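# Place the base on the conveyor belt, open side up

## Task

Put the base onto the conveyor belt so that its open side faces upward, and leave it resting there stably once the robot lets go.

## Robot and tools

Robot: two arms, left_arm and right_arm, each ending in a 16-motor dexterous hand. right_arm has a right hand and left_arm has its mirror-image left hand. A camera stand sits behind the arms. A loose object may sometimes get a brief push from outside.

Frames. The scene frame has its origin at table-top height, midway between the two nominal arm bases. +z is up, +x points out over the table, and left_arm is on the +y side. Image left and right do not follow these names. The calibrated bases are: left_arm at (-0.028, +0.333, +0.009) m with quat_wxyz (+1.000, 0, 0, +0.009), and right_arm at (-0.008, -0.292, +0.008) m with quat_wxyz (+1.000, 0, 0, -0.003). Each arm reports its hand pose, Hand target and wrist-camera pose in its own base frame. The fixed cameras and the table are given in the scene frame. Motion offsets are in the axes of each arm's current Hand target.

Hand point axes (right hand): +z runs along the straight fingers toward the tips, +x runs across the palm away from the thumb, and +y points out of the palm face, which sits at y = -0.062 m. On the left hand +x points toward the thumb instead. A rigid mast at the wrist, at x +0.05 to +0.10, z -0.16 to -0.11, reaching y = +0.06 m, can strike objects; its x values change sign on the left hand. Fingertips carry rubber caps.

execute_actions(actions, cameras). actions is a list of actions, run one after another. Each action lasts 0.5 s and is a table of 1 to 15 rows, one row per 1/30 s step. If the table is shorter, its last row is held to the end. Every row holds 48 numbers, each in [-1, 1], and both arms are always included, in this order:
- left_arm dx, dy, dz, rx, ry, rz
- 16 left hand hinge goals
- left current_limit, speed
- right_arm dx, dy, dz, rx, ry, rz
- 16 right hand hinge goals
- right current_limit, speed

Pose numbers are offsets, not poses. They are measured from the arm's Hand target as it was when the action began, along that target's own axes. Every row in an action counts from that same start, so rows do not add up within one action. The next action starts from the new target, so sending the same offset again moves the arm further. Scale: 1.0 equals 0.6 m for dx, dy, dz and 180 degrees for rx, ry, rz. The three rotation numbers together form one rotation vector. All zeros re-requests the current target.

Hand hinge order: index_abd, index_mcp, index_pip, index_dip, middle_abd, middle_mcp, middle_pip, middle_dip, ring_abd, ring_mcp, ring_pip, ring_dip, thumb_cmc, thumb_axl, thumb_mcp, thumb_ipl. Each value is an absolute goal angle, mapped linearly between the hinge's two stops. Values that mean 'straight': _abd 0.00, _mcp -0.75, _pip -0.58, _dip -0.70, thumb_cmc -0.71, thumb_axl -0.68, thumb_mcp -0.23, thumb_ipl -0.17. Moving toward +1 curls the fingers toward the palm and brings the thumb round in front of the palm. A 0 in these columns is a real goal, not 'keep as is'. To leave a hand unchanged, send back its reported hand_goal, hand_current_limit and hand_speed.

current_limit maps -1 to +1 onto 0 to 550 mA, with a floor of 11 mA. speed sets the goal slew rate to (speed+1)/2 of 8.5 rad/s. Both start at +0.4 and -0.6 and keep their last values until changed. A finger grips only while its goal lies past the object's surface; the further past, the harder it presses.

cameras: a list of names, ["all"] for every camera, or [] for none. If left out, images come back only when actions is empty. Cameras are cam_high and cam_low (504x504, fixed, scene frame) and cam_left_wrist and cam_right_wrist (616x616 fisheye). Calibration (K, distortion, T_world_to_cam) is provided and is only approximately right.

zoom_image(camera, region): region is [x0, y0, x1, y1] in pixels of that camera's latest full image, at most 504 by 504. Only cameras in the newest image set can be zoomed.

finished_scene(scene): pass the current scene's integer. This ends the scene for good. The base must already be on the belt, open side up, and must stay put without the robot.

Results. Each arm reports:
- end_effector_position (m) and end_effector_quat_wxyz, in its base frame.
- Hand target, the commanded pose after clipping. The next offsets count from it.
- Joint positions, joint velocities (may read 'within noise') and torques (offset, noisy, positive toward larger joint numbers).
- Motor temperatures.
- Step readings of position taken during motion.

Each hand reports, per motor in the hinge order above: hand_goal, hand_measured, hand_current_ma (positive means pushing toward -1) and hand_state. hand_state is moving, goal, blocked (stopped short, still pressing) or overload (shut off).

Cautions:
- Orientation commands are clipped to within 40 degrees of the measured orientation at each step.
- The hand often stops short of its target, sometimes by a few centimetres. The right elbow also sags under load, so command extra height when lifting. If an arm stays short, send the missing distance as a further offset.
- Near the waist axis, a small hand move can swing the whole arm.
- To stop pressing against something, command the target back past the hand's actual position.
- A motor at 495 mA or more for 5 s shuts off for 10 s and drops its grip.
- Arm motors above 85 °C show MOTOR HOT. At 100 °C the arm goes limp and falls. Holding loads, long reaches and pushing at unreachable poses all heat the motors.
- Do not let the arms or hands collide, and do not close one hand on the other's fingers.
- Do not drop the base or release it while it is moving. Avoid slamming into or hard-pushing the table or fixed objects, and do not knock anything off the work area.
- Motion should be smooth and use little effort. The robot keeps holding the last command while you think.

Each tool is called after ">>>" by a JSON object that holds its "name" and its "arguments", one argument or row to a line.

## Session

>>> {"name": "execute_actions", "arguments": {
  "actions": []
}}

Scene clock: 0.00 s.
left_arm: end_effector_position=(+0.1381, -0.3472, +0.2688) hand_goal=(+0.000, -0.754, -0.576, -0.696, +0.000, -0.754, -0.576, -0.696, +0.000, -0.754, -0.576, -0.696, -0.714, -0.678, -0.226, -0.168) hand_measured=(+0.000, -0.754, -0.576, -0.696, +0.000, -0.754, -0.576, -0.696, +0.000, -0.754, -0.576, -0.696, -0.714, -0.678, -0.226, -0.168) hand_current_ma=(+0, +0, +0, +0, +0, +0, +0, +0, +0, +0, +0, +0, +0, +0, +0, +0) hand_state=(goal, goal, goal, goal, goal, goal, goal, goal, goal, goal, goal, goal, goal, goal, goal, goal) hand_current_limit=0.40 hand_speed=-0.60 end_effector_quat_wxyz=(-0.013, +0.672, +0.741, -0.008) | right_arm: end_effector_position=(+0.5666, +0.1906, +0.2549) hand_goal=(+0.000, -0.754, -0.576, -0.696, +0.000, -0.754, -0.576, -0.696, +0.000, -0.754, -0.576, -0.696, -0.714, -0.678, -0.226, -0.168) hand_measured=(+0.000, -0.754, -0.576, -0.696, +0.000, -0.754, -0.576, -0.696, +0.000, -0.754, -0.576, -0.696, -0.714, -0.678, -0.226, -0.168) hand_current_ma=(+0, +0, +0, +0, +0, +0, +0, +0, +0, +0, +0, +0, +0, +0, +0, +0) hand_state=(goal, goal, goal, goal, goal, goal, goal, goal, goal, goal, goal, goal, goal, goal, goal, goal) hand_current_limit=0.40 hand_speed=-0.60 end_effector_quat_wxyz=(-0.028, +0.644, +0.765, +0.012)
Joint positions: left_arm=[-1.41 1.344 1.354 -1.591 0.028 -1.508] | right_arm=[0.373 1.7 1.72 -1.597 -0.061 0.202]
Joint velocities: within noise
Joint torques (N m): no reading
Motor temperatures (°C): left_arm=[32 32 34 29 28 31] | right_arm=[35 33 37 31 28 30]
Heat: left arm: hottest elbow 34 °C; right arm: hottest elbow 37 °C.
Hand target: left_arm +0.1389, -0.3523, +0.2736; -0.008, +0.672, +0.741, -0.012 | right_arm +0.5721, +0.1927, +0.2604; -0.025, +0.644, +0.765, +0.018

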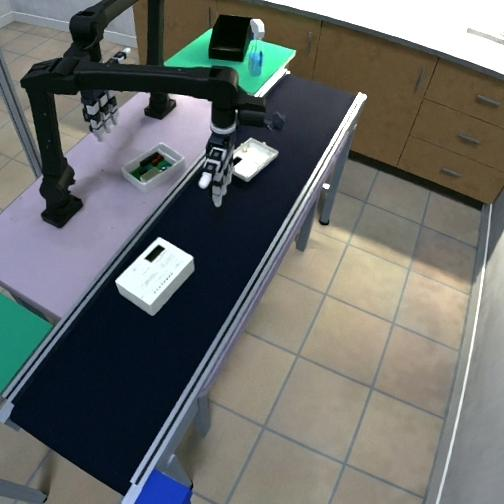

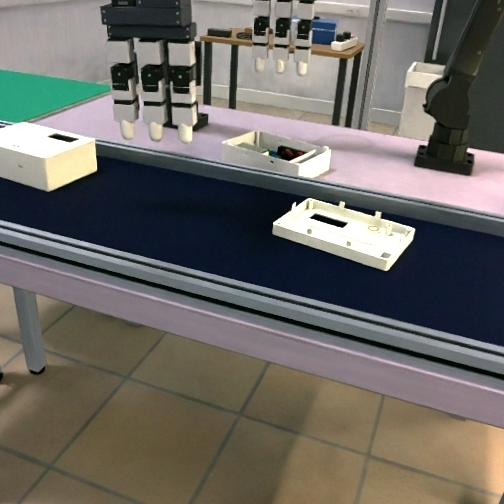

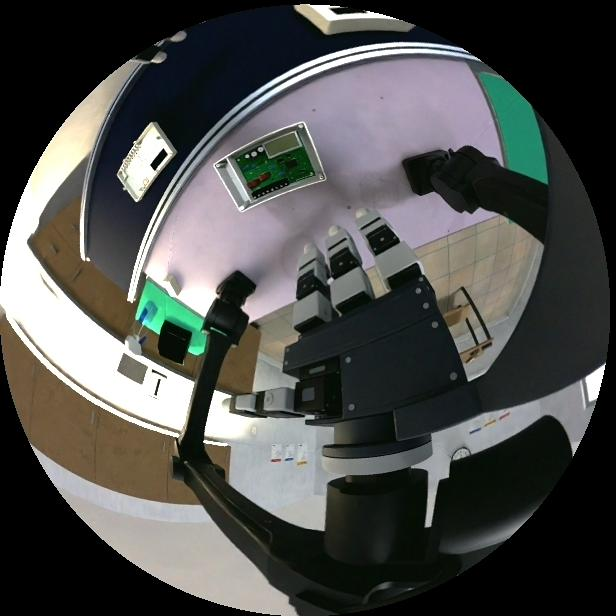

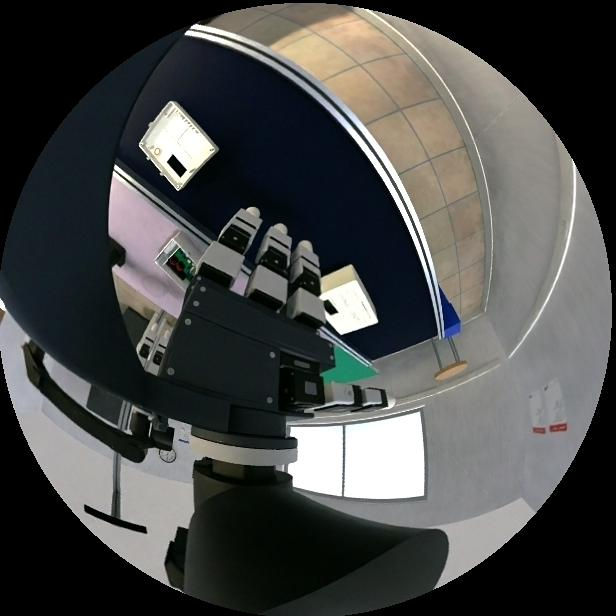

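>>> {"name": "zoom_image", "arguments": {
  "camera": "cam_high",
  "region": [100, 110, 300, 310]
}}

>>> {"name": "zoom_image", "arguments": {
  "camera": "cam_left_wrist",
  "region": [100, 80, 360, 340]
}}

>>> {"name": "zoom_image", "arguments": {
  "camera": "cam_low",
  "region": [200, 100, 430, 300]
}}

Scaled by 2.520.

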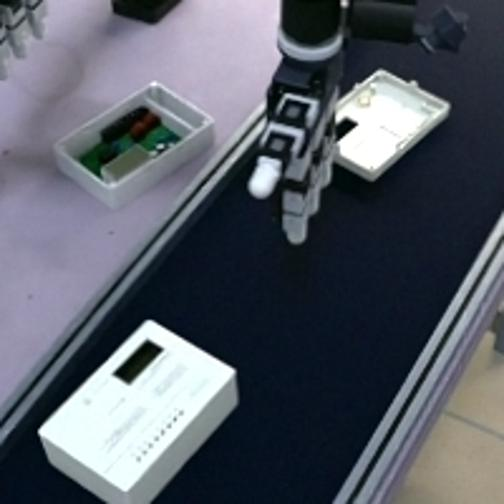

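Scaled by 1.938 from the camera's 616x616 image, which has a finer 880x880 frame.

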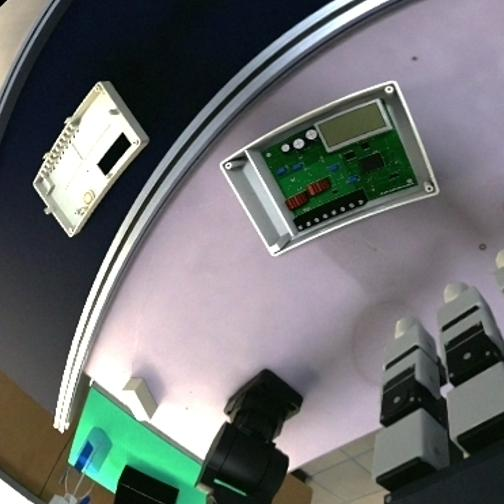

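Scaled by 2.191.

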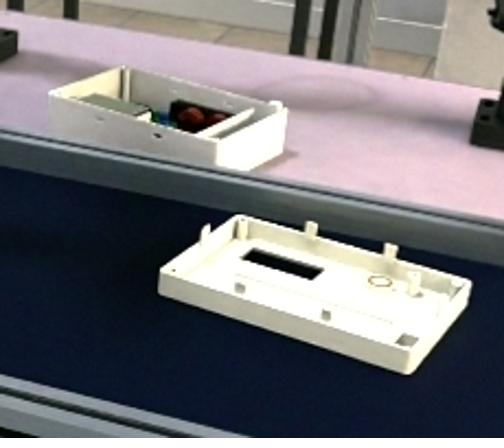

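>>> {"name": "execute_actions", "arguments": {
  "actions": [
    [[0.0655,0.1512,0,0,0,-0.0833,0,-0.754,-0.576,-0.696,0,-0.754,-0.576,-0.696,0,-0.754,-0.576,-0.696,-0.714,-0.678,-0.226,-0.168,0.4,-0.6,0,0,0,0,0,0,0,-0.754,-0.576,-0.696,0,-0.754,-0.576,-0.696,0,-0.754,-0.576,-0.696,-0.714,-0.678,-0.226,-0.168,0.4,-0.6]],
    [[0.0655,0.1512,0,0,0,-0.0833,0,-0.754,-0.576,-0.696,0,-0.754,-0.576,-0.696,0,-0.754,-0.576,-0.696,-0.714,-0.678,-0.226,-0.168,0.4,-0.6,0,0,0,0,0,0,0,-0.754,-0.576,-0.696,0,-0.754,-0.576,-0.696,0,-0.754,-0.576,-0.696,-0.714,-0.678,-0.226,-0.168,0.4,-0.6]],
    [[0.0655,0.1512,0,0,0,-0.0833,0,-0.754,-0.576,-0.696,0,-0.754,-0.576,-0.696,0,-0.754,-0.576,-0.696,-0.714,-0.678,-0.226,-0.168,0.4,-0.6,0,0,0,0,0,0,0,-0.754,-0.576,-0.696,0,-0.754,-0.576,-0.696,0,-0.754,-0.576,-0.696,-0.714,-0.678,-0.226,-0.168,0.4,-0.6]]
  ],
  "cameras": ["cam_high"]
}}

Scene clock: 85.50 s.
left_arm: end_effector_position=(+0.3436, -0.1457, +0.2689) hand_goal=(+0.000, -0.754, -0.576, -0.696, +0.000, -0.754, -0.576, -0.696, +0.000, -0.754, -0.576, -0.696, -0.714, -0.678, -0.226, -0.168) hand_measured=(+0.000, -0.752, -0.576, -0.696, +0.000, -0.752, -0.576, -0.696, +0.000, -0.752, -0.576, -0.696, -0.714, -0.678, -0.224, -0.168) hand_current_ma=(+0, +0, +0, +0, +0, +0, +0, +0, +0, +0, +0, +0, +0, +0, +0, +0) hand_state=(goal, goal, goal, goal, goal, goal, goal, goal, goal, goal, goal, goal, goal, goal, goal, goal) hand_current_limit=0.40 hand_speed=-0.60 end_effector_quat_wxyz=(-0.008, +0.330, +0.944, -0.007) | right_arm: end_effector_position=(+0.5666, +0.1906, +0.2549) hand_goal=(+0.000, -0.754, -0.576, -0.696, +0.000, -0.754, -0.576, -0.696, +0.000, -0.754, -0.576, -0.696, -0.714, -0.678, -0.226, -0.168) hand_measured=(+0.000, -0.754, -0.576, -0.696, +0.000, -0.754, -0.576, -0.696, +0.000, -0.754, -0.576, -0.696, -0.714, -0.678, -0.224, -0.168) hand_current_ma=(+0, +0, +0, +0, +0, +0, +0, +0, +0, +0, +0, +0, +0, +0, +1, +0) hand_state=(goal, goal, goal, goal, goal, goal, goal, goal, goal, goal, goal, goal, goal, goal, goal, goal) hand_current_limit=0.40 hand_speed=-0.60 end_effector_quat_wxyz=(-0.028, +0.644, +0.765, +0.012)
Joint positions: left_arm=[-0.623 1.346 1.354 -1.591 0.019 -1.521] | right_arm=[0.373 1.7 1.72 -1.597 -0.061 0.202]
Joint torques (N m): left_arm=[-0.73 -8 8.49 0.34 0.08 0.14] | right_arm=[0.26 -15.91 9.52 0.43 -0.08 0.01]
Motor temperatures (°C): left_arm=[32 32 37 29 27 30] | right_arm=[34 37 43 30 28 30]
Heat: left arm: hottest elbow 37 °C; right arm: hottest elbow 43 °C.
Hand target: left_arm +0.3472, -0.1509, +0.2664; -0.012, +0.337, +0.941, -0.008 | right_arm +0.5721, +0.1927, +0.2604; -0.025, +0.644, +0.765, +0.018
Off the commanded pose: left_arm 0.007 m, 1 deg | right_arm 0.008 m, 1 deg.
Step readings (end_effector_position of left_arm | right_arm):
0: (+0.1381, -0.3472, +0.2688) | (+0.5666, +0.1906, +0.2549)
1: (+0.1386, -0.3470, +0.2688) | (+0.5666, +0.1906, +0.2549)
2: (+0.1418, -0.3456, +0.2686) | (+0.5666, +0.1906, +0.2549)
4: (+0.1571, -0.3383, +0.2684) | (+0.5666, +0.1906, +0.2549)
8: (+0.2058, -0.3112, +0.2692) | (+0.5666, +0.1906, +0.2549)
15: (+0.2248, -0.2978, +0.2693) | (+0.5666, +0.1906, +0.2549)
16: (+0.2251, -0.2976, +0.2693) | (+0.5666, +0.1906, +0.2549)
17: (+0.2267, -0.2962, +0.2689) | (+0.5666, +0.1906, +0.2549)
19: (+0.2396, -0.2855, +0.2687) | (+0.5666, +0.1906, +0.2549)
23: (+0.2791, -0.2473, +0.2693) | (+0.5666, +0.1906, +0.2549)
30: (+0.2941, -0.2294, +0.2695) | (+0.5666, +0.1906, +0.2549)
31: (+0.2943, -0.2290, +0.2695) | (+0.5666, +0.1906, +0.2549)
32: (+0.2955, -0.2272, +0.2691) | (+0.5666, +0.1906, +0.2549)
34: (+0.3052, -0.2137, +0.2688) | (+0.5666, +0.1906, +0.2549)
38: (+0.3335, -0.1666, +0.2696) | (+0.5666, +0.1906, +0.2549)
45: (+0.3434, -0.1454, +0.2698) | (+0.5666, +0.1906, +0.2549)
Images, in order (width x height): cam_high 504x504.

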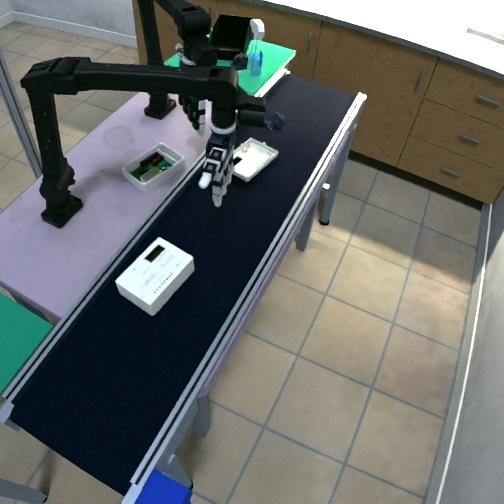

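>>> {"name": "execute_actions", "arguments": {
  "actions": [
    [[0.0655,0.1512,0,0,0,-0.0833,0,-0.754,-0.576,-0.696,0,-0.754,-0.576,-0.696,0,-0.754,-0.576,-0.696,-0.714,-0.678,-0.226,-0.168,0.4,-0.6,0,0,0,0,0,0,0,-0.754,-0.576,-0.696,0,-0.754,-0.576,-0.696,0,-0.754,-0.576,-0.696,-0.714,-0.678,-0.226,-0.168,0.4,-0.6]],
    [[0.0655,0.1512,0,0,0,-0.0833,0,-0.754,-0.576,-0.696,0,-0.754,-0.576,-0.696,0,-0.754,-0.576,-0.696,-0.714,-0.678,-0.226,-0.168,0.4,-0.6,0.1915,-0.111,0,0,0,-0.0667,0,-0.754,-0.576,-0.696,0,-0.754,-0.576,-0.696,0,-0.754,-0.576,-0.696,-0.714,-0.678,-0.226,-0.168,0.4,-0.6]],
    [[0.0655,0.1512,0,0,0,-0.0833,0,-0.754,-0.576,-0.696,0,-0.754,-0.576,-0.696,0,-0.754,-0.576,-0.696,-0.714,-0.678,-0.226,-0.168,0.4,-0.6,0.1798,-0.1073,0,0,0,-0.0667,0,-0.754,-0.576,-0.696,0,-0.754,-0.576,-0.696,0,-0.754,-0.576,-0.696,-0.714,-0.678,-0.226,-0.168,0.4,-0.6]],
    [[0,0,0,0,0,0,0,-0.754,-0.576,-0.696,0,-0.754,-0.576,-0.696,0,-0.754,-0.576,-0.696,-0.714,-0.678,-0.226,-0.168,0.4,-0.6,0.1682,-0.1037,0,0,0,-0.0667,0,-0.754,-0.576,-0.696,0,-0.754,-0.576,-0.696,0,-0.754,-0.576,-0.696,-0.714,-0.678,-0.226,-0.168,0.4,-0.6]]
  ],
  "cameras": ["cam_high"]
}}

Scene clock: 92.90 s.
left_arm: end_effector_position=(+0.3470, +0.1403, +0.2680) hand_goal=(+0.000, -0.754, -0.576, -0.696, +0.000, -0.754, -0.576, -0.696, +0.000, -0.754, -0.576, -0.696, -0.714, -0.678, -0.226, -0.168) hand_measured=(+0.000, -0.752, -0.576, -0.696, +0.000, -0.752, -0.576, -0.696, +0.000, -0.752, -0.576, -0.696, -0.714, -0.678, -0.224, -0.168) hand_current_ma=(+0, +0, +0, +0, +0, +0, +0, +0, +0, +0, +0, +0, +0, +0, +0, +0) hand_state=(goal, goal, goal, goal, goal, goal, goal, goal, goal, goal, goal, goal, goal, goal, goal, goal) hand_current_limit=0.40 hand_speed=-0.60 end_effector_quat_wxyz=(-0.010, -0.056, +0.998, -0.001) | right_arm: end_effector_position=(+0.2741, +0.4209, +0.2809) hand_goal=(+0.000, -0.754, -0.576, -0.696, +0.000, -0.754, -0.576, -0.696, +0.000, -0.754, -0.576, -0.696, -0.714, -0.678, -0.226, -0.168) hand_measured=(+0.000, -0.752, -0.576, -0.696, +0.000, -0.752, -0.576, -0.696, +0.000, -0.752, -0.576, -0.696, -0.714, -0.678, -0.224, -0.168) hand_current_ma=(+0, +1, +0, +0, +0, +1, +0, +0, +0, +1, +0, +0, +0, +0, +2, +0) hand_state=(goal, goal, goal, goal, goal, goal, goal, goal, goal, goal, goal, goal, goal, goal, goal, goal) hand_current_limit=0.40 hand_speed=-0.60 end_effector_quat_wxyz=(-0.020, +0.366, +0.930, +0.024)
Joint positions: left_arm=[0.154 1.353 1.354 -1.591 0 -1.528] | right_arm=[1.063 1.419 1.449 -1.558 -0.046 0.243]
Joint torques (N m): left_arm=[-0.73 -7.77 8.14 0.5 0.01 0.14] | right_arm=[-0.15 -11.69 7.92 0.8 0.08 0.13]
Heat: left arm: hottest elbow 38 °C; right arm: hottest elbow 44 °C.
Hand target: left_arm +0.3522, +0.1390, +0.2640; -0.014, -0.049, +0.999, -0.003 | right_arm +0.2792, +0.4196, +0.2783; -0.018, +0.376, +0.926, +0.025
Off the commanded pose: left_arm 0.007 m, 1 deg | right_arm 0.006 m, 1 deg.
Step readings (end_effector_position of left_arm | right_arm):
0: (+0.3436, -0.1457, +0.2688) | (+0.5666, +0.1906, +0.2549)
1: (+0.3438, -0.1453, +0.2688) | (+0.5666, +0.1906, +0.2549)
2: (+0.3445, -0.1433, +0.2686) | (+0.5666, +0.1906, +0.2549)
4: (+0.3508, -0.1266, +0.2683) | (+0.5666, +0.1906, +0.2549)
8: (+0.3658, -0.0739, +0.2691) | (+0.5666, +0.1906, +0.2549)
15: (+0.3697, -0.0518, +0.2692) | (+0.5666, +0.1906, +0.2549)
16: (+0.3698, -0.0514, +0.2691) | (+0.5664, +0.1910, +0.2549)
17: (+0.3699, -0.0492, +0.2688) | (+0.5651, +0.1926, +0.2547)
19: (+0.3716, -0.0322, +0.2686) | (+0.5530, +0.2042, +0.2528)
23: (+0.3726, +0.0228, +0.2694) | (+0.5088, +0.2575, +0.2559)
30: (+0.3708, +0.0456, +0.2691) | (+0.4748, +0.3074, +0.2714)
31: (+0.3708, +0.0462, +0.2690) | (+0.4754, +0.3064, +0.2713)
32: (+0.3704, +0.0482, +0.2687) | (+0.4739, +0.3070, +0.2702)
34: (+0.3676, +0.0652, +0.2685) | (+0.4632, +0.3089, +0.2654)
38: (+0.3543, +0.1184, +0.2694) | (+0.4149, +0.3434, +0.2633)
45: (+0.3465, +0.1402, +0.2692) | (+0.3764, +0.3782, +0.2762)
46: (+0.3466, +0.1402, +0.2691) | (+0.3769, +0.3776, +0.2761)
47: (+0.3467, +0.1402, +0.2688) | (+0.3752, +0.3780, +0.2750)
49: (+0.3469, +0.1402, +0.2684) | (+0.3628, +0.3794, +0.2710)
53: (+0.3470, +0.1403, +0.2680) | (+0.3083, +0.4030, +0.2699)
60: (+0.3470, +0.1403, +0.2680) | (+0.2706, +0.4236, +0.2808)
Images, in order (width x height): cam_high 504x504.

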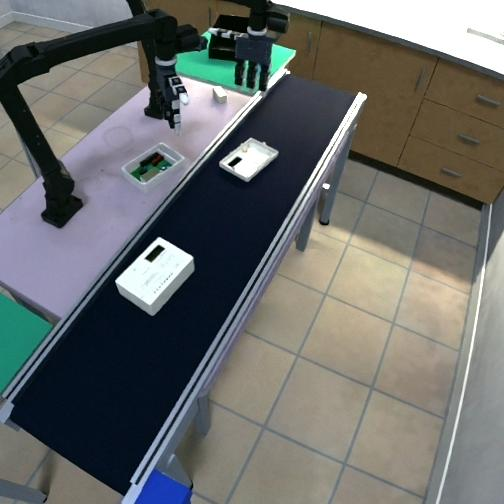

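>>> {"name": "execute_actions", "arguments": {
  "actions": [
    [[0,0,0,0,0,0,0,-0.754,-0.576,-0.696,0,-0.754,-0.576,-0.696,0,-0.754,-0.576,-0.696,-0.714,-0.678,-0.226,-0.168,0.4,-0.6,0.1565,-0.1,0,0,0,-0.0667,0,-0.754,-0.576,-0.696,0,-0.754,-0.576,-0.696,0,-0.754,-0.576,-0.696,-0.714,-0.678,-0.226,-0.168,0.4,-0.6]],
    [[0,0,0,0,0,0,0,-0.754,-0.576,-0.696,0,-0.754,-0.576,-0.696,0,-0.754,-0.576,-0.696,-0.714,-0.678,-0.226,-0.168,0.4,-0.6,0.145,-0.0963,0,0,0,-0.0667,0,-0.754,-0.576,-0.696,0,-0.754,-0.576,-0.696,0,-0.754,-0.576,-0.696,-0.714,-0.678,-0.226,-0.168,0.4,-0.6]],
    [[0,0,0,0,0,0,0,-0.754,-0.576,-0.696,0,-0.754,-0.576,-0.696,0,-0.754,-0.576,-0.696,-0.714,-0.678,-0.226,-0.168,0.4,-0.6,0.1333,-0.0927,0,0,0,-0.0667,0,-0.754,-0.576,-0.696,0,-0.754,-0.576,-0.696,0,-0.754,-0.576,-0.696,-0.714,-0.678,-0.226,-0.168,0.4,-0.6]],
    [[0,0,0,0,0,0,0,-0.754,-0.576,-0.696,0,-0.754,-0.576,-0.696,0,-0.754,-0.576,-0.696,-0.714,-0.678,-0.226,-0.168,0.4,-0.6,-0.0777,-0.0477,0.0167,0.0846,-0.0742,-0.0967,0,-0.754,-0.576,-0.696,0,-0.754,-0.576,-0.696,0,-0.754,-0.576,-0.696,-0.714,-0.678,-0.226,-0.168,0.4,-0.6]]
  ],
  "cameras": ["cam_high"]
}}

Scene clock: 104.83 s.
left_arm: end_effector_position=(+0.3470, +0.1403, +0.2680) hand_goal=(+0.000, -0.754, -0.576, -0.696, +0.000, -0.754, -0.576, -0.696, +0.000, -0.754, -0.576, -0.696, -0.714, -0.678, -0.226, -0.168) hand_measured=(+0.000, -0.752, -0.576, -0.696, +0.000, -0.752, -0.576, -0.696, +0.000, -0.752, -0.576, -0.696, -0.714, -0.678, -0.224, -0.168) hand_current_ma=(+0, +0, +0, +0, +0, +0, +0, +0, +0, +0, +0, +0, +0, +0, +0, +0) hand_state=(goal, goal, goal, goal, goal, goal, goal, goal, goal, goal, goal, goal, goal, goal, goal, goal) hand_current_limit=0.40 hand_speed=-0.60 end_effector_quat_wxyz=(-0.010, -0.056, +0.998, -0.001) | right_arm: end_effector_position=(+0.0110, +0.3846, +0.2707) hand_goal=(+0.000, -0.754, -0.576, -0.696, +0.000, -0.754, -0.576, -0.696, +0.000, -0.754, -0.576, -0.696, -0.714, -0.678, -0.226, -0.168) hand_measured=(+0.000, -0.752, -0.576, -0.696, +0.000, -0.752, -0.576, -0.696, +0.000, -0.752, -0.576, -0.696, -0.714, -0.678, -0.222, -0.168) hand_current_ma=(+0, +1, +0, +0, +0, +1, +0, +0, +0, +1, +0, +0, +0, +0, +2, +0) hand_state=(goal, goal, goal, goal, goal, goal, goal, goal, goal, goal, goal, goal, goal, goal, goal, goal) hand_current_limit=0.40 hand_speed=-0.60 end_effector_quat_wxyz=(+0.099, -0.078, +0.991, -0.044)
Joint positions: left_arm=[0.154 1.353 1.354 -1.591 0 -1.528] | right_arm=[1.682 1.17 1.203 -1.698 0.195 -0.036]
Joint torques (N m): left_arm=[-0.73 -8.06 8.2 0.38 0.03 0.13] | right_arm=[-0.21 -7.94 7.42 -0.09 0.38 -0.1]
Heat: left arm: hottest elbow 38 °C; right arm: hottest elbow 44 °C.
Hand target: left_arm +0.3522, +0.1390, +0.2640; -0.014, -0.049, +0.999, -0.003 | right_arm +0.0134, +0.3802, +0.2700; +0.101, -0.079, +0.986, -0.110
Off the commanded pose: left_arm 0.007 m, 1 deg | right_arm 0.005 m, 8 deg.
joint sent to its limit (right arm) — joint 4 (wrist pitch), lower limit. The joint targets are off in orientation, not in position.
Step readings (end_effector_position of left_arm | right_arm):
0: (+0.3470, +0.1403, +0.2680) | (+0.2742, +0.4209, +0.2809)
1: (+0.3470, +0.1403, +0.2680) | (+0.2742, +0.4207, +0.2807)
2: (+0.3470, +0.1403, +0.2680) | (+0.2718, +0.4210, +0.2799)
4: (+0.3470, +0.1403, +0.2680) | (+0.2564, +0.4218, +0.2763)
8: (+0.3470, +0.1403, +0.2680) | (+0.1956, +0.4350, +0.2750)
15: (+0.3470, +0.1403, +0.2680) | (+0.1638, +0.4438, +0.2837)
16: (+0.3470, +0.1403, +0.2680) | (+0.1642, +0.4435, +0.2835)
17: (+0.3470, +0.1403, +0.2680) | (+0.1614, +0.4432, +0.2829)
19: (+0.3470, +0.1403, +0.2680) | (+0.1476, +0.4404, +0.2794)
23: (+0.3470, +0.1403, +0.2680) | (+0.0892, +0.4398, +0.2780)
30: (+0.3470, +0.1403, +0.2680) | (+0.0610, +0.4407, +0.2857)
31: (+0.3470, +0.1403, +0.2680) | (+0.0612, +0.4405, +0.2855)
32: (+0.3470, +0.1403, +0.2680) | (+0.0591, +0.4396, +0.2848)
34: (+0.3470, +0.1403, +0.2680) | (+0.0453, +0.4345, +0.2815)
38: (+0.3470, +0.1403, +0.2680) | (-0.0092, +0.4219, +0.2797)
45: (+0.3470, +0.1403, +0.2680) | (-0.0314, +0.4173, +0.2860)
46: (+0.3470, +0.1403, +0.2680) | (-0.0307, +0.4172, +0.2861)
47: (+0.3470, +0.1403, +0.2680) | (-0.0265, +0.4155, +0.2863)
49: (+0.3470, +0.1403, +0.2680) | (-0.0137, +0.4076, +0.2842)
53: (+0.3470, +0.1403, +0.2680) | (+0.0114, +0.3884, +0.2740)
60: (+0.3470, +0.1403, +0.2680) | (+0.0144, +0.3844, +0.2715)
Images, in order (width x height): cam_high 504x504.

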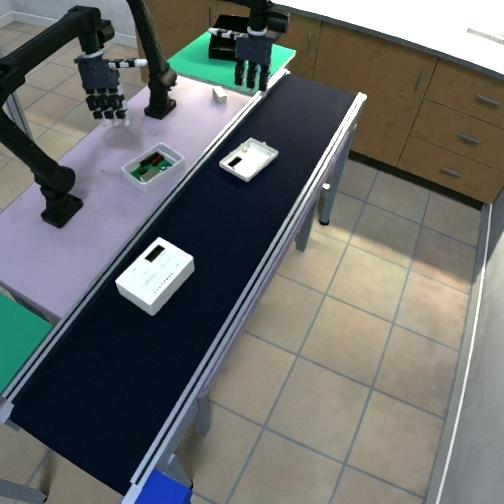

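>>> {"name": "execute_actions", "arguments": {
  "actions": [
    [[0,0,0,0,0,0,0,-0.754,-0.576,-0.696,0,-0.754,-0.576,-0.696,0,-0.754,-0.576,-0.696,-0.714,-0.678,-0.226,-0.168,0.4,-0.6,-0.0672,-0.0725,0.0653,0.0725,-0.0661,-0.1083,0,-0.754,-0.576,-0.696,0,-0.754,-0.576,-0.696,0,-0.754,-0.576,-0.696,-0.714,-0.678,-0.226,-0.168,0.4,-0.6]],
    [[0,0,0,0,0,0,0,-0.754,-0.576,-0.696,0,-0.754,-0.576,-0.696,0,-0.754,-0.576,-0.696,-0.714,-0.678,-0.226,-0.168,0.4,-0.6,-0.0257,-0.0703,0.0917,0.0725,-0.0661,-0.1083,0,-0.754,-0.576,-0.696,0,-0.754,-0.576,-0.696,0,-0.754,-0.576,-0.696,-0.714,-0.678,-0.226,-0.168,0.4,-0.6]]
  ],
  "cameras": ["cam_high", "cam_right_wrist"]
}}

Scene clock: 117.50 s.
left_arm: end_effector_position=(+0.3470, +0.1403, +0.2680) hand_goal=(+0.000, -0.754, -0.576, -0.696, +0.000, -0.754, -0.576, -0.696, +0.000, -0.754, -0.576, -0.696, -0.714, -0.678, -0.226, -0.168) hand_measured=(+0.000, -0.752, -0.576, -0.696, +0.000, -0.752, -0.576, -0.696, +0.000, -0.752, -0.576, -0.696, -0.714, -0.678, -0.224, -0.168) hand_current_ma=(+0, +0, +0, +0, +0, +0, +0, +0, +0, +0, +0, +0, +0, +0, +0, +0) hand_state=(goal, goal, goal, goal, goal, goal, goal, goal, goal, goal, goal, goal, goal, goal, goal, goal) hand_current_limit=0.40 hand_speed=-0.60 end_effector_quat_wxyz=(-0.010, -0.056, +0.998, -0.001) | right_arm: end_effector_position=(+0.1209, +0.2956, +0.2327) hand_goal=(+0.000, -0.754, -0.576, -0.696, +0.000, -0.754, -0.576, -0.696, +0.000, -0.754, -0.576, -0.696, -0.714, -0.678, -0.226, -0.168) hand_measured=(+0.002, -0.748, -0.576, -0.696, +0.002, -0.748, -0.576, -0.696, +0.002, -0.748, -0.576, -0.696, -0.710, -0.678, -0.222, -0.168) hand_current_ma=(+0, +3, +0, +0, +0, +4, +0, +0, +0, +4, +0, +0, +2, +0, +2, +0) hand_state=(goal, goal, goal, goal, goal, goal, goal, goal, goal, goal, goal, goal, goal, goal, goal, goal) hand_current_limit=0.40 hand_speed=-0.60 end_effector_quat_wxyz=(+0.288, -0.411, +0.821, -0.273)
Joint positions: left_arm=[0.154 1.353 1.354 -1.591 0 -1.528] | right_arm=[1.452 1.082 1.03 -1.702 0.799 -0.97]
Joint torques (N m): left_arm=[-0.56 -8 8.08 0.42 0.02 0.14] | right_arm=[0.32 -5.01 7.8 -0.02 0.93 -0.06]
Heat: left arm: hottest elbow 38 °C; right arm: hottest elbow 44 °C.
Hand target: left_arm +0.3522, +0.1390, +0.2640; -0.014, -0.049, +0.999, -0.003 | right_arm +0.1199, +0.2951, +0.2299; +0.269, -0.394, +0.813, -0.332
Off the commanded pose: left_arm 0.007 m, 1 deg | right_arm 0.003 m, 7 deg.
joint sent to its limit (right arm) — joint 4 (wrist pitch), lower limit. The joint targets are off in orientation, not in position.
Step readings (end_effector_position of left_arm | right_arm):
0: (+0.3470, +0.1403, +0.2680) | (+0.0109, +0.3846, +0.2707)
1: (+0.3470, +0.1403, +0.2680) | (+0.0119, +0.3844, +0.2705)
2: (+0.3470, +0.1403, +0.2680) | (+0.0167, +0.3833, +0.2702)
4: (+0.3470, +0.1403, +0.2680) | (+0.0347, +0.3733, +0.2644)
8: (+0.3470, +0.1403, +0.2680) | (+0.0662, +0.3482, +0.2535)
15: (+0.3470, +0.1403, +0.2680) | (+0.0696, +0.3401, +0.2531)
16: (+0.3470, +0.1403, +0.2680) | (+0.0699, +0.3397, +0.2530)
17: (+0.3470, +0.1403, +0.2680) | (+0.0752, +0.3381, +0.2529)
19: (+0.3470, +0.1403, +0.2680) | (+0.0948, +0.3296, +0.2511)
23: (+0.3470, +0.1403, +0.2680) | (+0.1217, +0.3086, +0.2410)
30: (+0.3470, +0.1403, +0.2680) | (+0.1235, +0.2985, +0.2365)
camera_calibration:
cam_right_wrist: T_world_to_cam=[[0.0553936, 0.975455, -0.213116, -0.210401], [-0.0635554, 0.216456, 0.974221, -0.339578], [0.99644, -0.0404209, 0.0739857, 0.00136195], [0, 0, 0, 1]] pos_world=[-0.0112842, 0.278796, 0.285883]
Images, in order (width x height): cam_high 504x504, cam_right_wrist 616x616.

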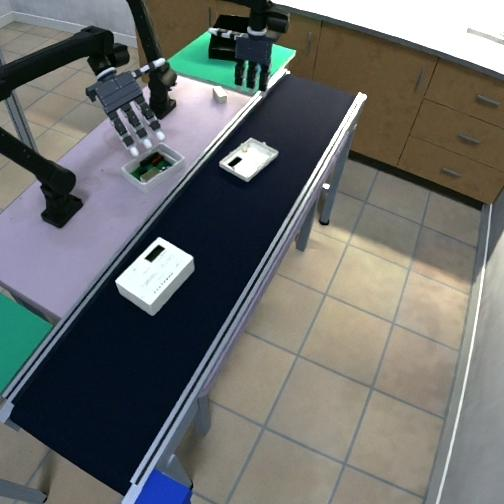

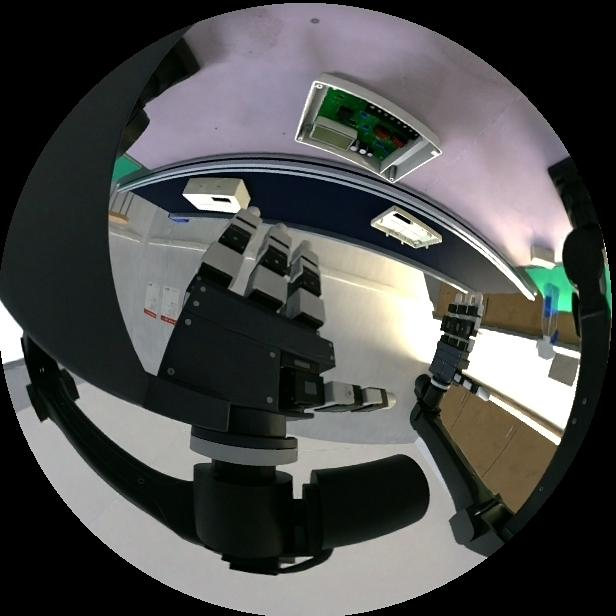

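>>> {"name": "zoom_image", "arguments": {
  "camera": "cam_right_wrist",
  "region": [270, 50, 470, 250]
}}

Scaled by 2.520 from the camera's 616x616 image, which has a finer 880x880 frame.

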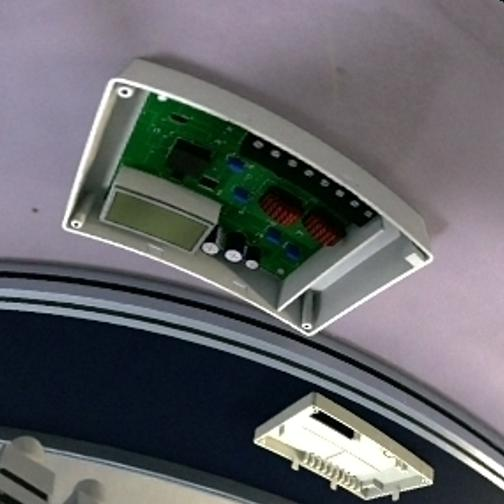

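>>> {"name": "execute_actions", "arguments": {
  "actions": [
    [[0,0,0,0,0,0,0,-0.754,-0.576,-0.696,0,-0.754,-0.576,-0.696,0,-0.754,-0.576,-0.696,-0.714,-0.678,-0.226,-0.168,0.4,-0.6,-0.0708,0.0047,0.0928,0.1025,-0.0517,-0.0947,0,-0.685,0.08,-0.551,0,-0.685,0.08,-0.551,0,-0.685,0.08,-0.551,0.757,-0.678,-0.506,0.211,0.4,-0.6]],
    [[0,0,0,0,0,0,0,-0.754,-0.576,-0.696,0,-0.754,-0.576,-0.696,0,-0.754,-0.576,-0.696,-0.714,-0.678,-0.226,-0.168,0.4,-0.6,0,0,0,0,0,0,0,-0.685,0.08,-0.551,0,-0.685,0.08,-0.551,0,-0.685,0.08,-0.551,0.757,-0.678,-0.506,0.211,0.4,-0.6]]
  ],
  "cameras": ["all"]
}}

Scene clock: 152.00 s.
left_arm: end_effector_position=(+0.3470, +0.1403, +0.2680) hand_goal=(+0.000, -0.754, -0.576, -0.696, +0.000, -0.754, -0.576, -0.696, +0.000, -0.754, -0.576, -0.696, -0.714, -0.678, -0.226, -0.168) hand_measured=(+0.000, -0.752, -0.576, -0.696, +0.000, -0.752, -0.576, -0.696, +0.000, -0.752, -0.576, -0.696, -0.714, -0.678, -0.224, -0.168) hand_current_ma=(+0, +0, +0, +0, +0, +0, +0, +0, +0, +0, +0, +0, +0, +0, +0, +0) hand_state=(goal, goal, goal, goal, goal, goal, goal, goal, goal, goal, goal, goal, goal, goal, goal, goal) hand_current_limit=0.40 hand_speed=-0.60 end_effector_quat_wxyz=(-0.010, -0.056, +0.998, -0.001) | right_arm: end_effector_position=(+0.1771, +0.3110, +0.1940) hand_goal=(+0.000, -0.686, +0.080, -0.552, +0.000, -0.686, +0.080, -0.552, +0.000, -0.686, +0.080, -0.552, +0.756, -0.678, -0.506, +0.210) hand_measured=(+0.002, -0.678, +0.078, -0.554, +0.002, -0.678, +0.078, -0.554, +0.002, -0.680, +0.078, -0.554, +0.750, -0.678, -0.500, +0.208) hand_current_ma=(+0, +5, +0, -1, +0, +6, -1, -1, +0, +5, +0, -1, -4, +0, +5, -1) hand_state=(goal, goal, goal, goal, goal, goal, goal, goal, goal, goal, goal, goal, goal, goal, goal, goal) hand_current_limit=0.40 hand_speed=-0.60 end_effector_quat_wxyz=(+0.339, -0.490, +0.656, -0.463)
Joint positions: left_arm=[0.154 1.353 1.354 -1.591 0 -1.528] | right_arm=[1.444 1.334 1.03 -1.704 1.185 -1.113]
Joint torques (N m): left_arm=[-0.73 -8 8.13 0.39 0.04 0.14] | right_arm=[-0.32 -9.47 7.88 -0.09 1.02 -0.12]
Heat: left arm: hottest elbow 38 °C; right arm: hottest elbow 43 °C.
Hand target: left_arm +0.3522, +0.1390, +0.2640; -0.014, -0.049, +0.999, -0.003 | right_arm +0.1806, +0.3128, +0.1998; +0.341, -0.487, +0.659, -0.461
Off the commanded pose: left_arm 0.007 m, 1 deg | right_arm 0.007 m, 1 deg.
Step readings (end_effector_position of left_arm | right_arm):
0: (+0.3470, +0.1403, +0.2680) | (+0.1208, +0.2956, +0.2327)
1: (+0.3470, +0.1403, +0.2680) | (+0.1222, +0.2955, +0.2332)
2: (+0.3470, +0.1403, +0.2680) | (+0.1306, +0.2951, +0.2357)
4: (+0.3470, +0.1403, +0.2680) | (+0.1512, +0.2980, +0.2373)
8: (+0.3470, +0.1403, +0.2680) | (+0.1706, +0.3084, +0.2118)
15: (+0.3470, +0.1403, +0.2680) | (+0.1770, +0.3126, +0.1923)
16: (+0.3470, +0.1403, +0.2680) | (+0.1772, +0.3124, +0.1929)
17: (+0.3470, +0.1403, +0.2680) | (+0.1772, +0.3122, +0.1934)
19: (+0.3470, +0.1403, +0.2680) | (+0.1772, +0.3119, +0.1940)
23: (+0.3470, +0.1403, +0.2680) | (+0.1771, +0.3115, +0.1941)
30: (+0.3470, +0.1403, +0.2680) | (+0.1770, +0.3112, +0.1940)
camera_calibration:
cam_left_wrist: T_world_to_cam=[[0.822306, -0.567877, -0.0364595, -0.223661], [-0.342248, -0.54474, 0.765588, -0.0644318], [-0.454621, -0.617069, -0.642297, 0.54117], [0, 0, 0, 1]] pos_world=[0.407893, 0.171829, 0.388765]
cam_right_wrist: T_world_to_cam=[[0.00535098, 0.814215, -0.580539, -0.10652], [-0.396728, 0.534633, 0.746173, -0.297351], [0.917921, 0.226323, 0.325883, -0.169059], [0, 0, 0, 1]] pos_world=[0.0377852, 0.283966, 0.215129]

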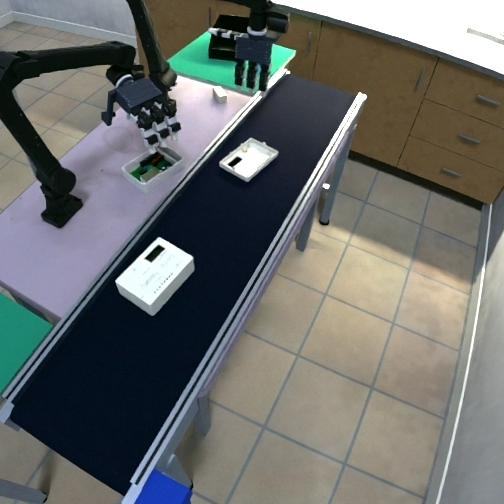

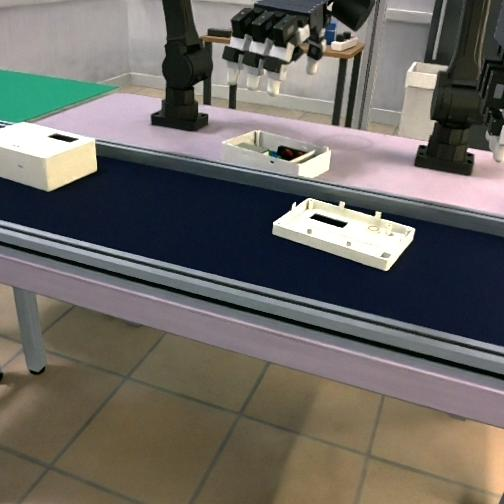

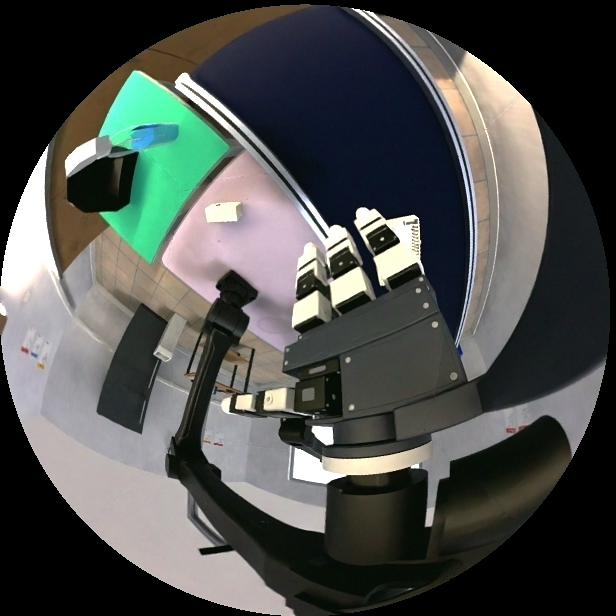

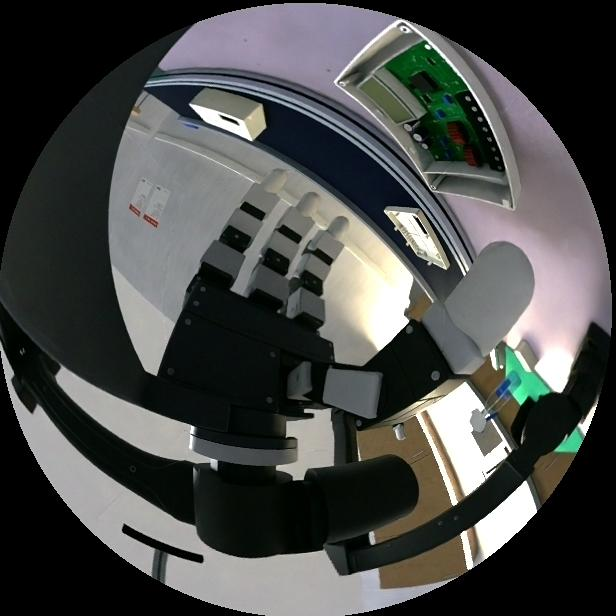

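>>> {"name": "zoom_image", "arguments": {
  "camera": "cam_right_wrist",
  "region": [320, 0, 560, 240]
}}

>>> {"name": "zoom_image", "arguments": {
  "camera": "cam_low",
  "region": [190, 0, 390, 200]
}}

>>> {"name": "zoom_image", "arguments": {
  "camera": "cam_high",
  "region": [80, 60, 220, 200]
}}

Scaled by 2.100 from the camera's 616x616 image, which has a finer 880x880 frame.

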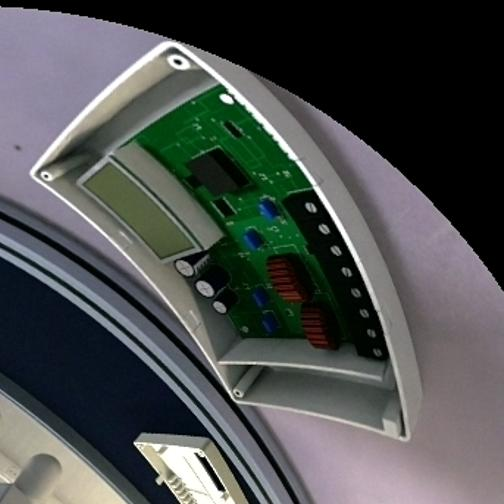

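Scaled by 2.520.

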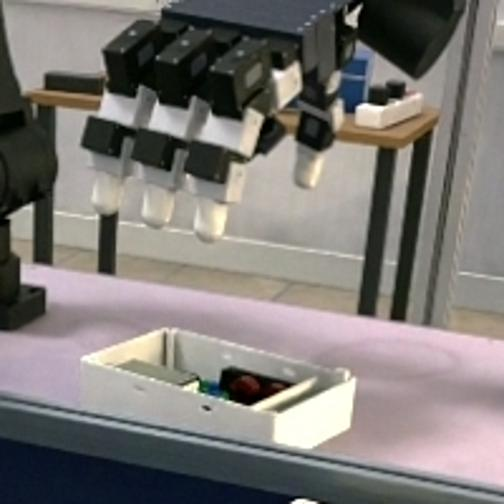

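Scaled by 3.600.

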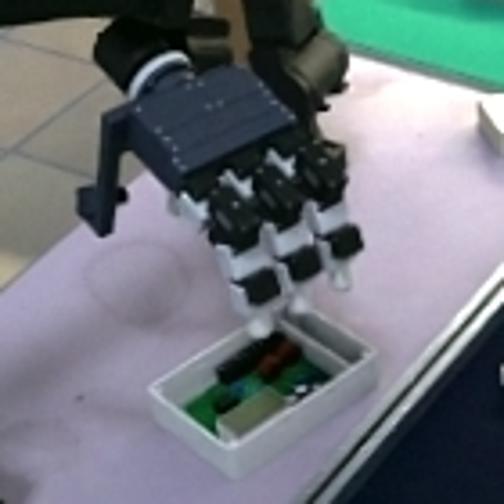

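>>> {"name": "execute_actions", "arguments": {
  "actions": [
    [[0,0,0,0,0,0,0,-0.754,-0.576,-0.696,0,-0.754,-0.576,-0.696,0,-0.754,-0.576,-0.696,-0.714,-0.678,-0.226,-0.168,0.4,-0.6,0,0.0627,0.0228,0,0,0,0,-0.685,0.08,-0.551,0,-0.685,0.08,-0.551,0,-0.685,0.08,-0.551,0.757,-0.678,-0.506,0.211,0.4,-0.6]],
    [[0,0,0,0,0,0,0,-0.754,-0.576,-0.696,0,-0.754,-0.576,-0.696,0,-0.754,-0.576,-0.696,-0.714,-0.678,-0.226,-0.168,0.4,-0.6,0,0.0627,0.0228,0,0,0,0,-0.685,0.08,-0.551,0,-0.685,0.08,-0.551,0,-0.685,0.08,-0.551,0.757,-0.678,-0.506,0.211,0.4,-0.6]],
    [[0,0,0,0,0,0,0,-0.754,-0.576,-0.696,0,-0.754,-0.576,-0.696,0,-0.754,-0.576,-0.696,-0.714,-0.678,-0.226,-0.168,0.4,-0.6,0,0.055,0.02,0,0,0,0,-0.685,0.08,-0.551,0,-0.685,0.08,-0.551,0,-0.685,0.08,-0.551,0.757,-0.678,-0.506,0.211,0.4,-0.6]]
  ],
  "cameras": ["all"]
}}

Scene clock: 161.10 s.
left_arm: end_effector_position=(+0.3470, +0.1403, +0.2680) hand_goal=(+0.000, -0.754, -0.576, -0.696, +0.000, -0.754, -0.576, -0.696, +0.000, -0.754, -0.576, -0.696, -0.714, -0.678, -0.226, -0.168) hand_measured=(+0.000, -0.752, -0.576, -0.696, +0.000, -0.752, -0.576, -0.696, +0.000, -0.752, -0.576, -0.696, -0.714, -0.678, -0.224, -0.168) hand_current_ma=(+0, +0, +0, +0, +0, +0, +0, +0, +0, +0, +0, +0, +0, +0, +0, +0) hand_state=(goal, goal, goal, goal, goal, goal, goal, goal, goal, goal, goal, goal, goal, goal, goal, goal) hand_current_limit=0.40 hand_speed=-0.60 end_effector_quat_wxyz=(-0.010, -0.056, +0.998, -0.001) | right_arm: end_effector_position=(+0.1781, +0.3159, +0.0895) hand_goal=(+0.000, -0.686, +0.080, -0.552, +0.000, -0.686, +0.080, -0.552, +0.000, -0.686, +0.080, -0.552, +0.756, -0.678, -0.506, +0.210) hand_measured=(+0.002, -0.678, +0.078, -0.554, +0.002, -0.678, +0.078, -0.554, +0.002, -0.680, +0.078, -0.554, +0.750, -0.678, -0.500, +0.208) hand_current_ma=(+0, +5, +0, -1, +0, +6, -1, -1, +0, +5, +0, -1, -3, +0, +5, -1) hand_state=(goal, goal, goal, goal, goal, goal, goal, goal, goal, goal, goal, goal, goal, goal, goal, goal) hand_current_limit=0.40 hand_speed=-0.60 end_effector_quat_wxyz=(+0.347, -0.485, +0.660, -0.456)
Joint positions: left_arm=[0.154 1.353 1.354 -1.591 0 -1.528] | right_arm=[1.444 1.466 0.858 -1.375 1.188 -1.113]
Joint torques (N m): left_arm=[-0.5 -8 8.05 0.42 0.03 0.14] | right_arm=[-0.32 -9.05 5.49 0.17 0.92 -0.13]
Heat: left arm: hottest elbow 38 °C; right arm: hottest elbow 43 °C.
Hand target: left_arm +0.3522, +0.1390, +0.2640; -0.014, -0.049, +0.999, -0.003 | right_arm +0.1806, +0.3130, +0.0848; +0.341, -0.487, +0.659, -0.461
Off the commanded pose: left_arm 0.007 m, 1 deg | right_arm 0.006 m, 1 deg.
Step readings (end_effector_position of left_arm | right_arm):
0: (+0.3470, +0.1403, +0.2680) | (+0.1771, +0.3110, +0.1940)
1: (+0.3470, +0.1403, +0.2680) | (+0.1771, +0.3111, +0.1940)
2: (+0.3470, +0.1403, +0.2680) | (+0.1773, +0.3123, +0.1934)
4: (+0.3470, +0.1403, +0.2680) | (+0.1778, +0.3145, +0.1895)
8: (+0.3470, +0.1403, +0.2680) | (+0.1775, +0.3122, +0.1745)
15: (+0.3470, +0.1403, +0.2680) | (+0.1778, +0.3147, +0.1659)
16: (+0.3470, +0.1403, +0.2680) | (+0.1778, +0.3151, +0.1657)
17: (+0.3470, +0.1403, +0.2680) | (+0.1780, +0.3159, +0.1642)
19: (+0.3470, +0.1403, +0.2680) | (+0.1780, +0.3157, +0.1569)
23: (+0.3470, +0.1403, +0.2680) | (+0.1775, +0.3113, +0.1345)
30: (+0.3470, +0.1403, +0.2680) | (+0.1779, +0.3144, +0.1243)
31: (+0.3470, +0.1403, +0.2680) | (+0.1779, +0.3147, +0.1241)
32: (+0.3470, +0.1403, +0.2680) | (+0.1780, +0.3158, +0.1230)
34: (+0.3470, +0.1403, +0.2680) | (+0.1782, +0.3168, +0.1176)
38: (+0.3470, +0.1403, +0.2680) | (+0.1777, +0.3134, +0.0990)
45: (+0.3470, +0.1403, +0.2680) | (+0.1779, +0.3151, +0.0896)
camera_calibration:
cam_left_wrist: T_world_to_cam=[[0.822306, -0.567877, -0.0364595, -0.223661], [-0.342248, -0.54474, 0.765588, -0.0644318], [-0.454621, -0.617069, -0.642297, 0.54117], [0, 0, 0, 1]] pos_world=[0.407893, 0.171829, 0.388765]
cam_right_wrist: T_world_to_cam=[[0.00759221, 0.828474, -0.559976, -0.178018], [-0.401497, 0.515397, 0.757077, -0.215608], [0.915829, 0.219081, 0.336543, -0.135285], [0, 0, 0, 1]] pos_world=[0.0386832, 0.288246, 0.109075]

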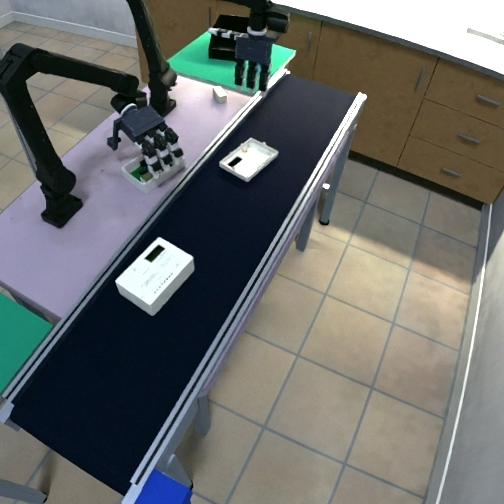

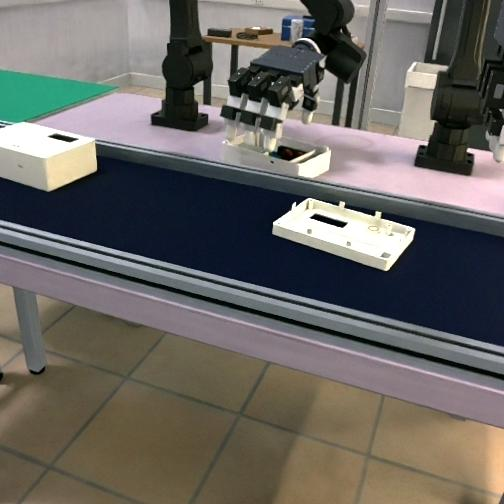

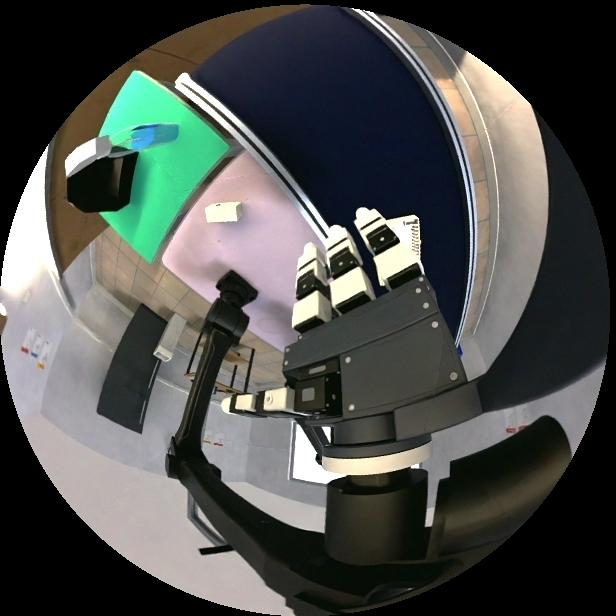

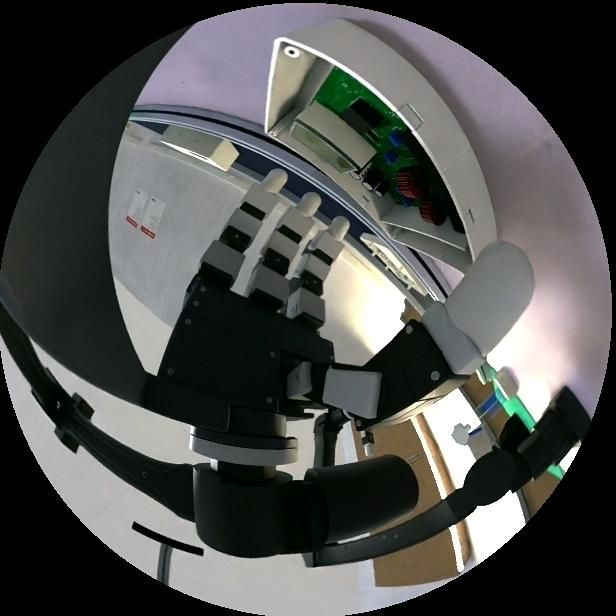

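>>> {"name": "zoom_image", "arguments": {
  "camera": "cam_right_wrist",
  "region": [230, 10, 530, 310]
}}

>>> {"name": "zoom_image", "arguments": {
  "camera": "cam_low",
  "region": [210, 60, 350, 200]
}}

>>> {"name": "zoom_image", "arguments": {
  "camera": "cam_high",
  "region": [100, 80, 220, 200]
}}

Scaled by 1.680 from the camera's 616x616 image, which has a finer 880x880 frame.

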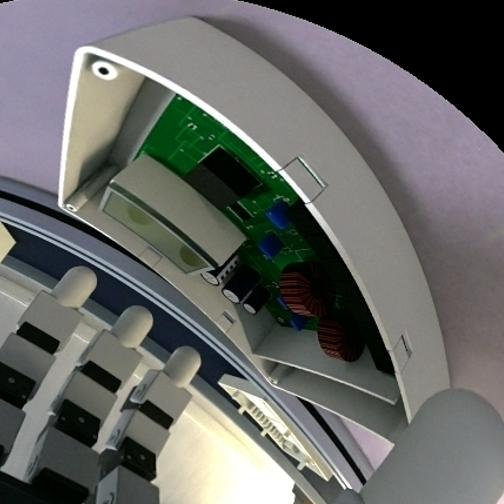

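Scaled by 3.600.

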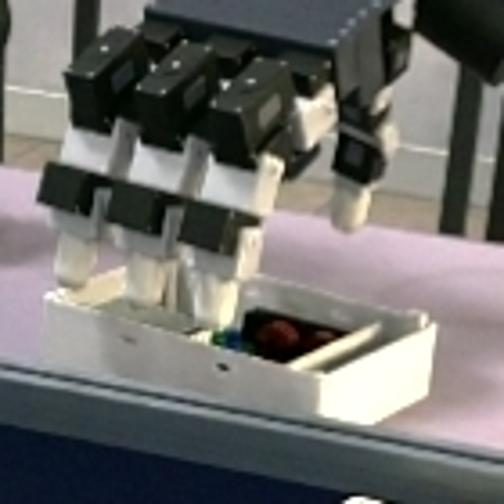

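Scaled by 4.200.

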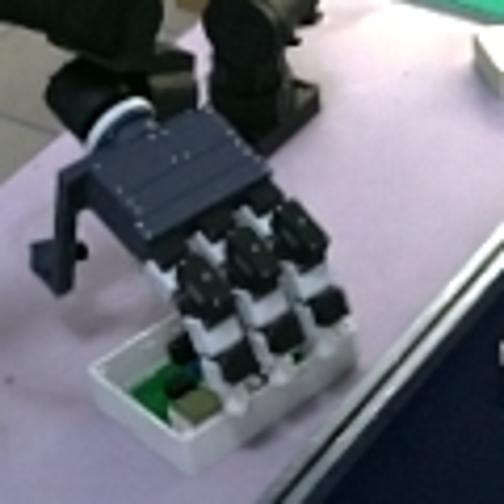

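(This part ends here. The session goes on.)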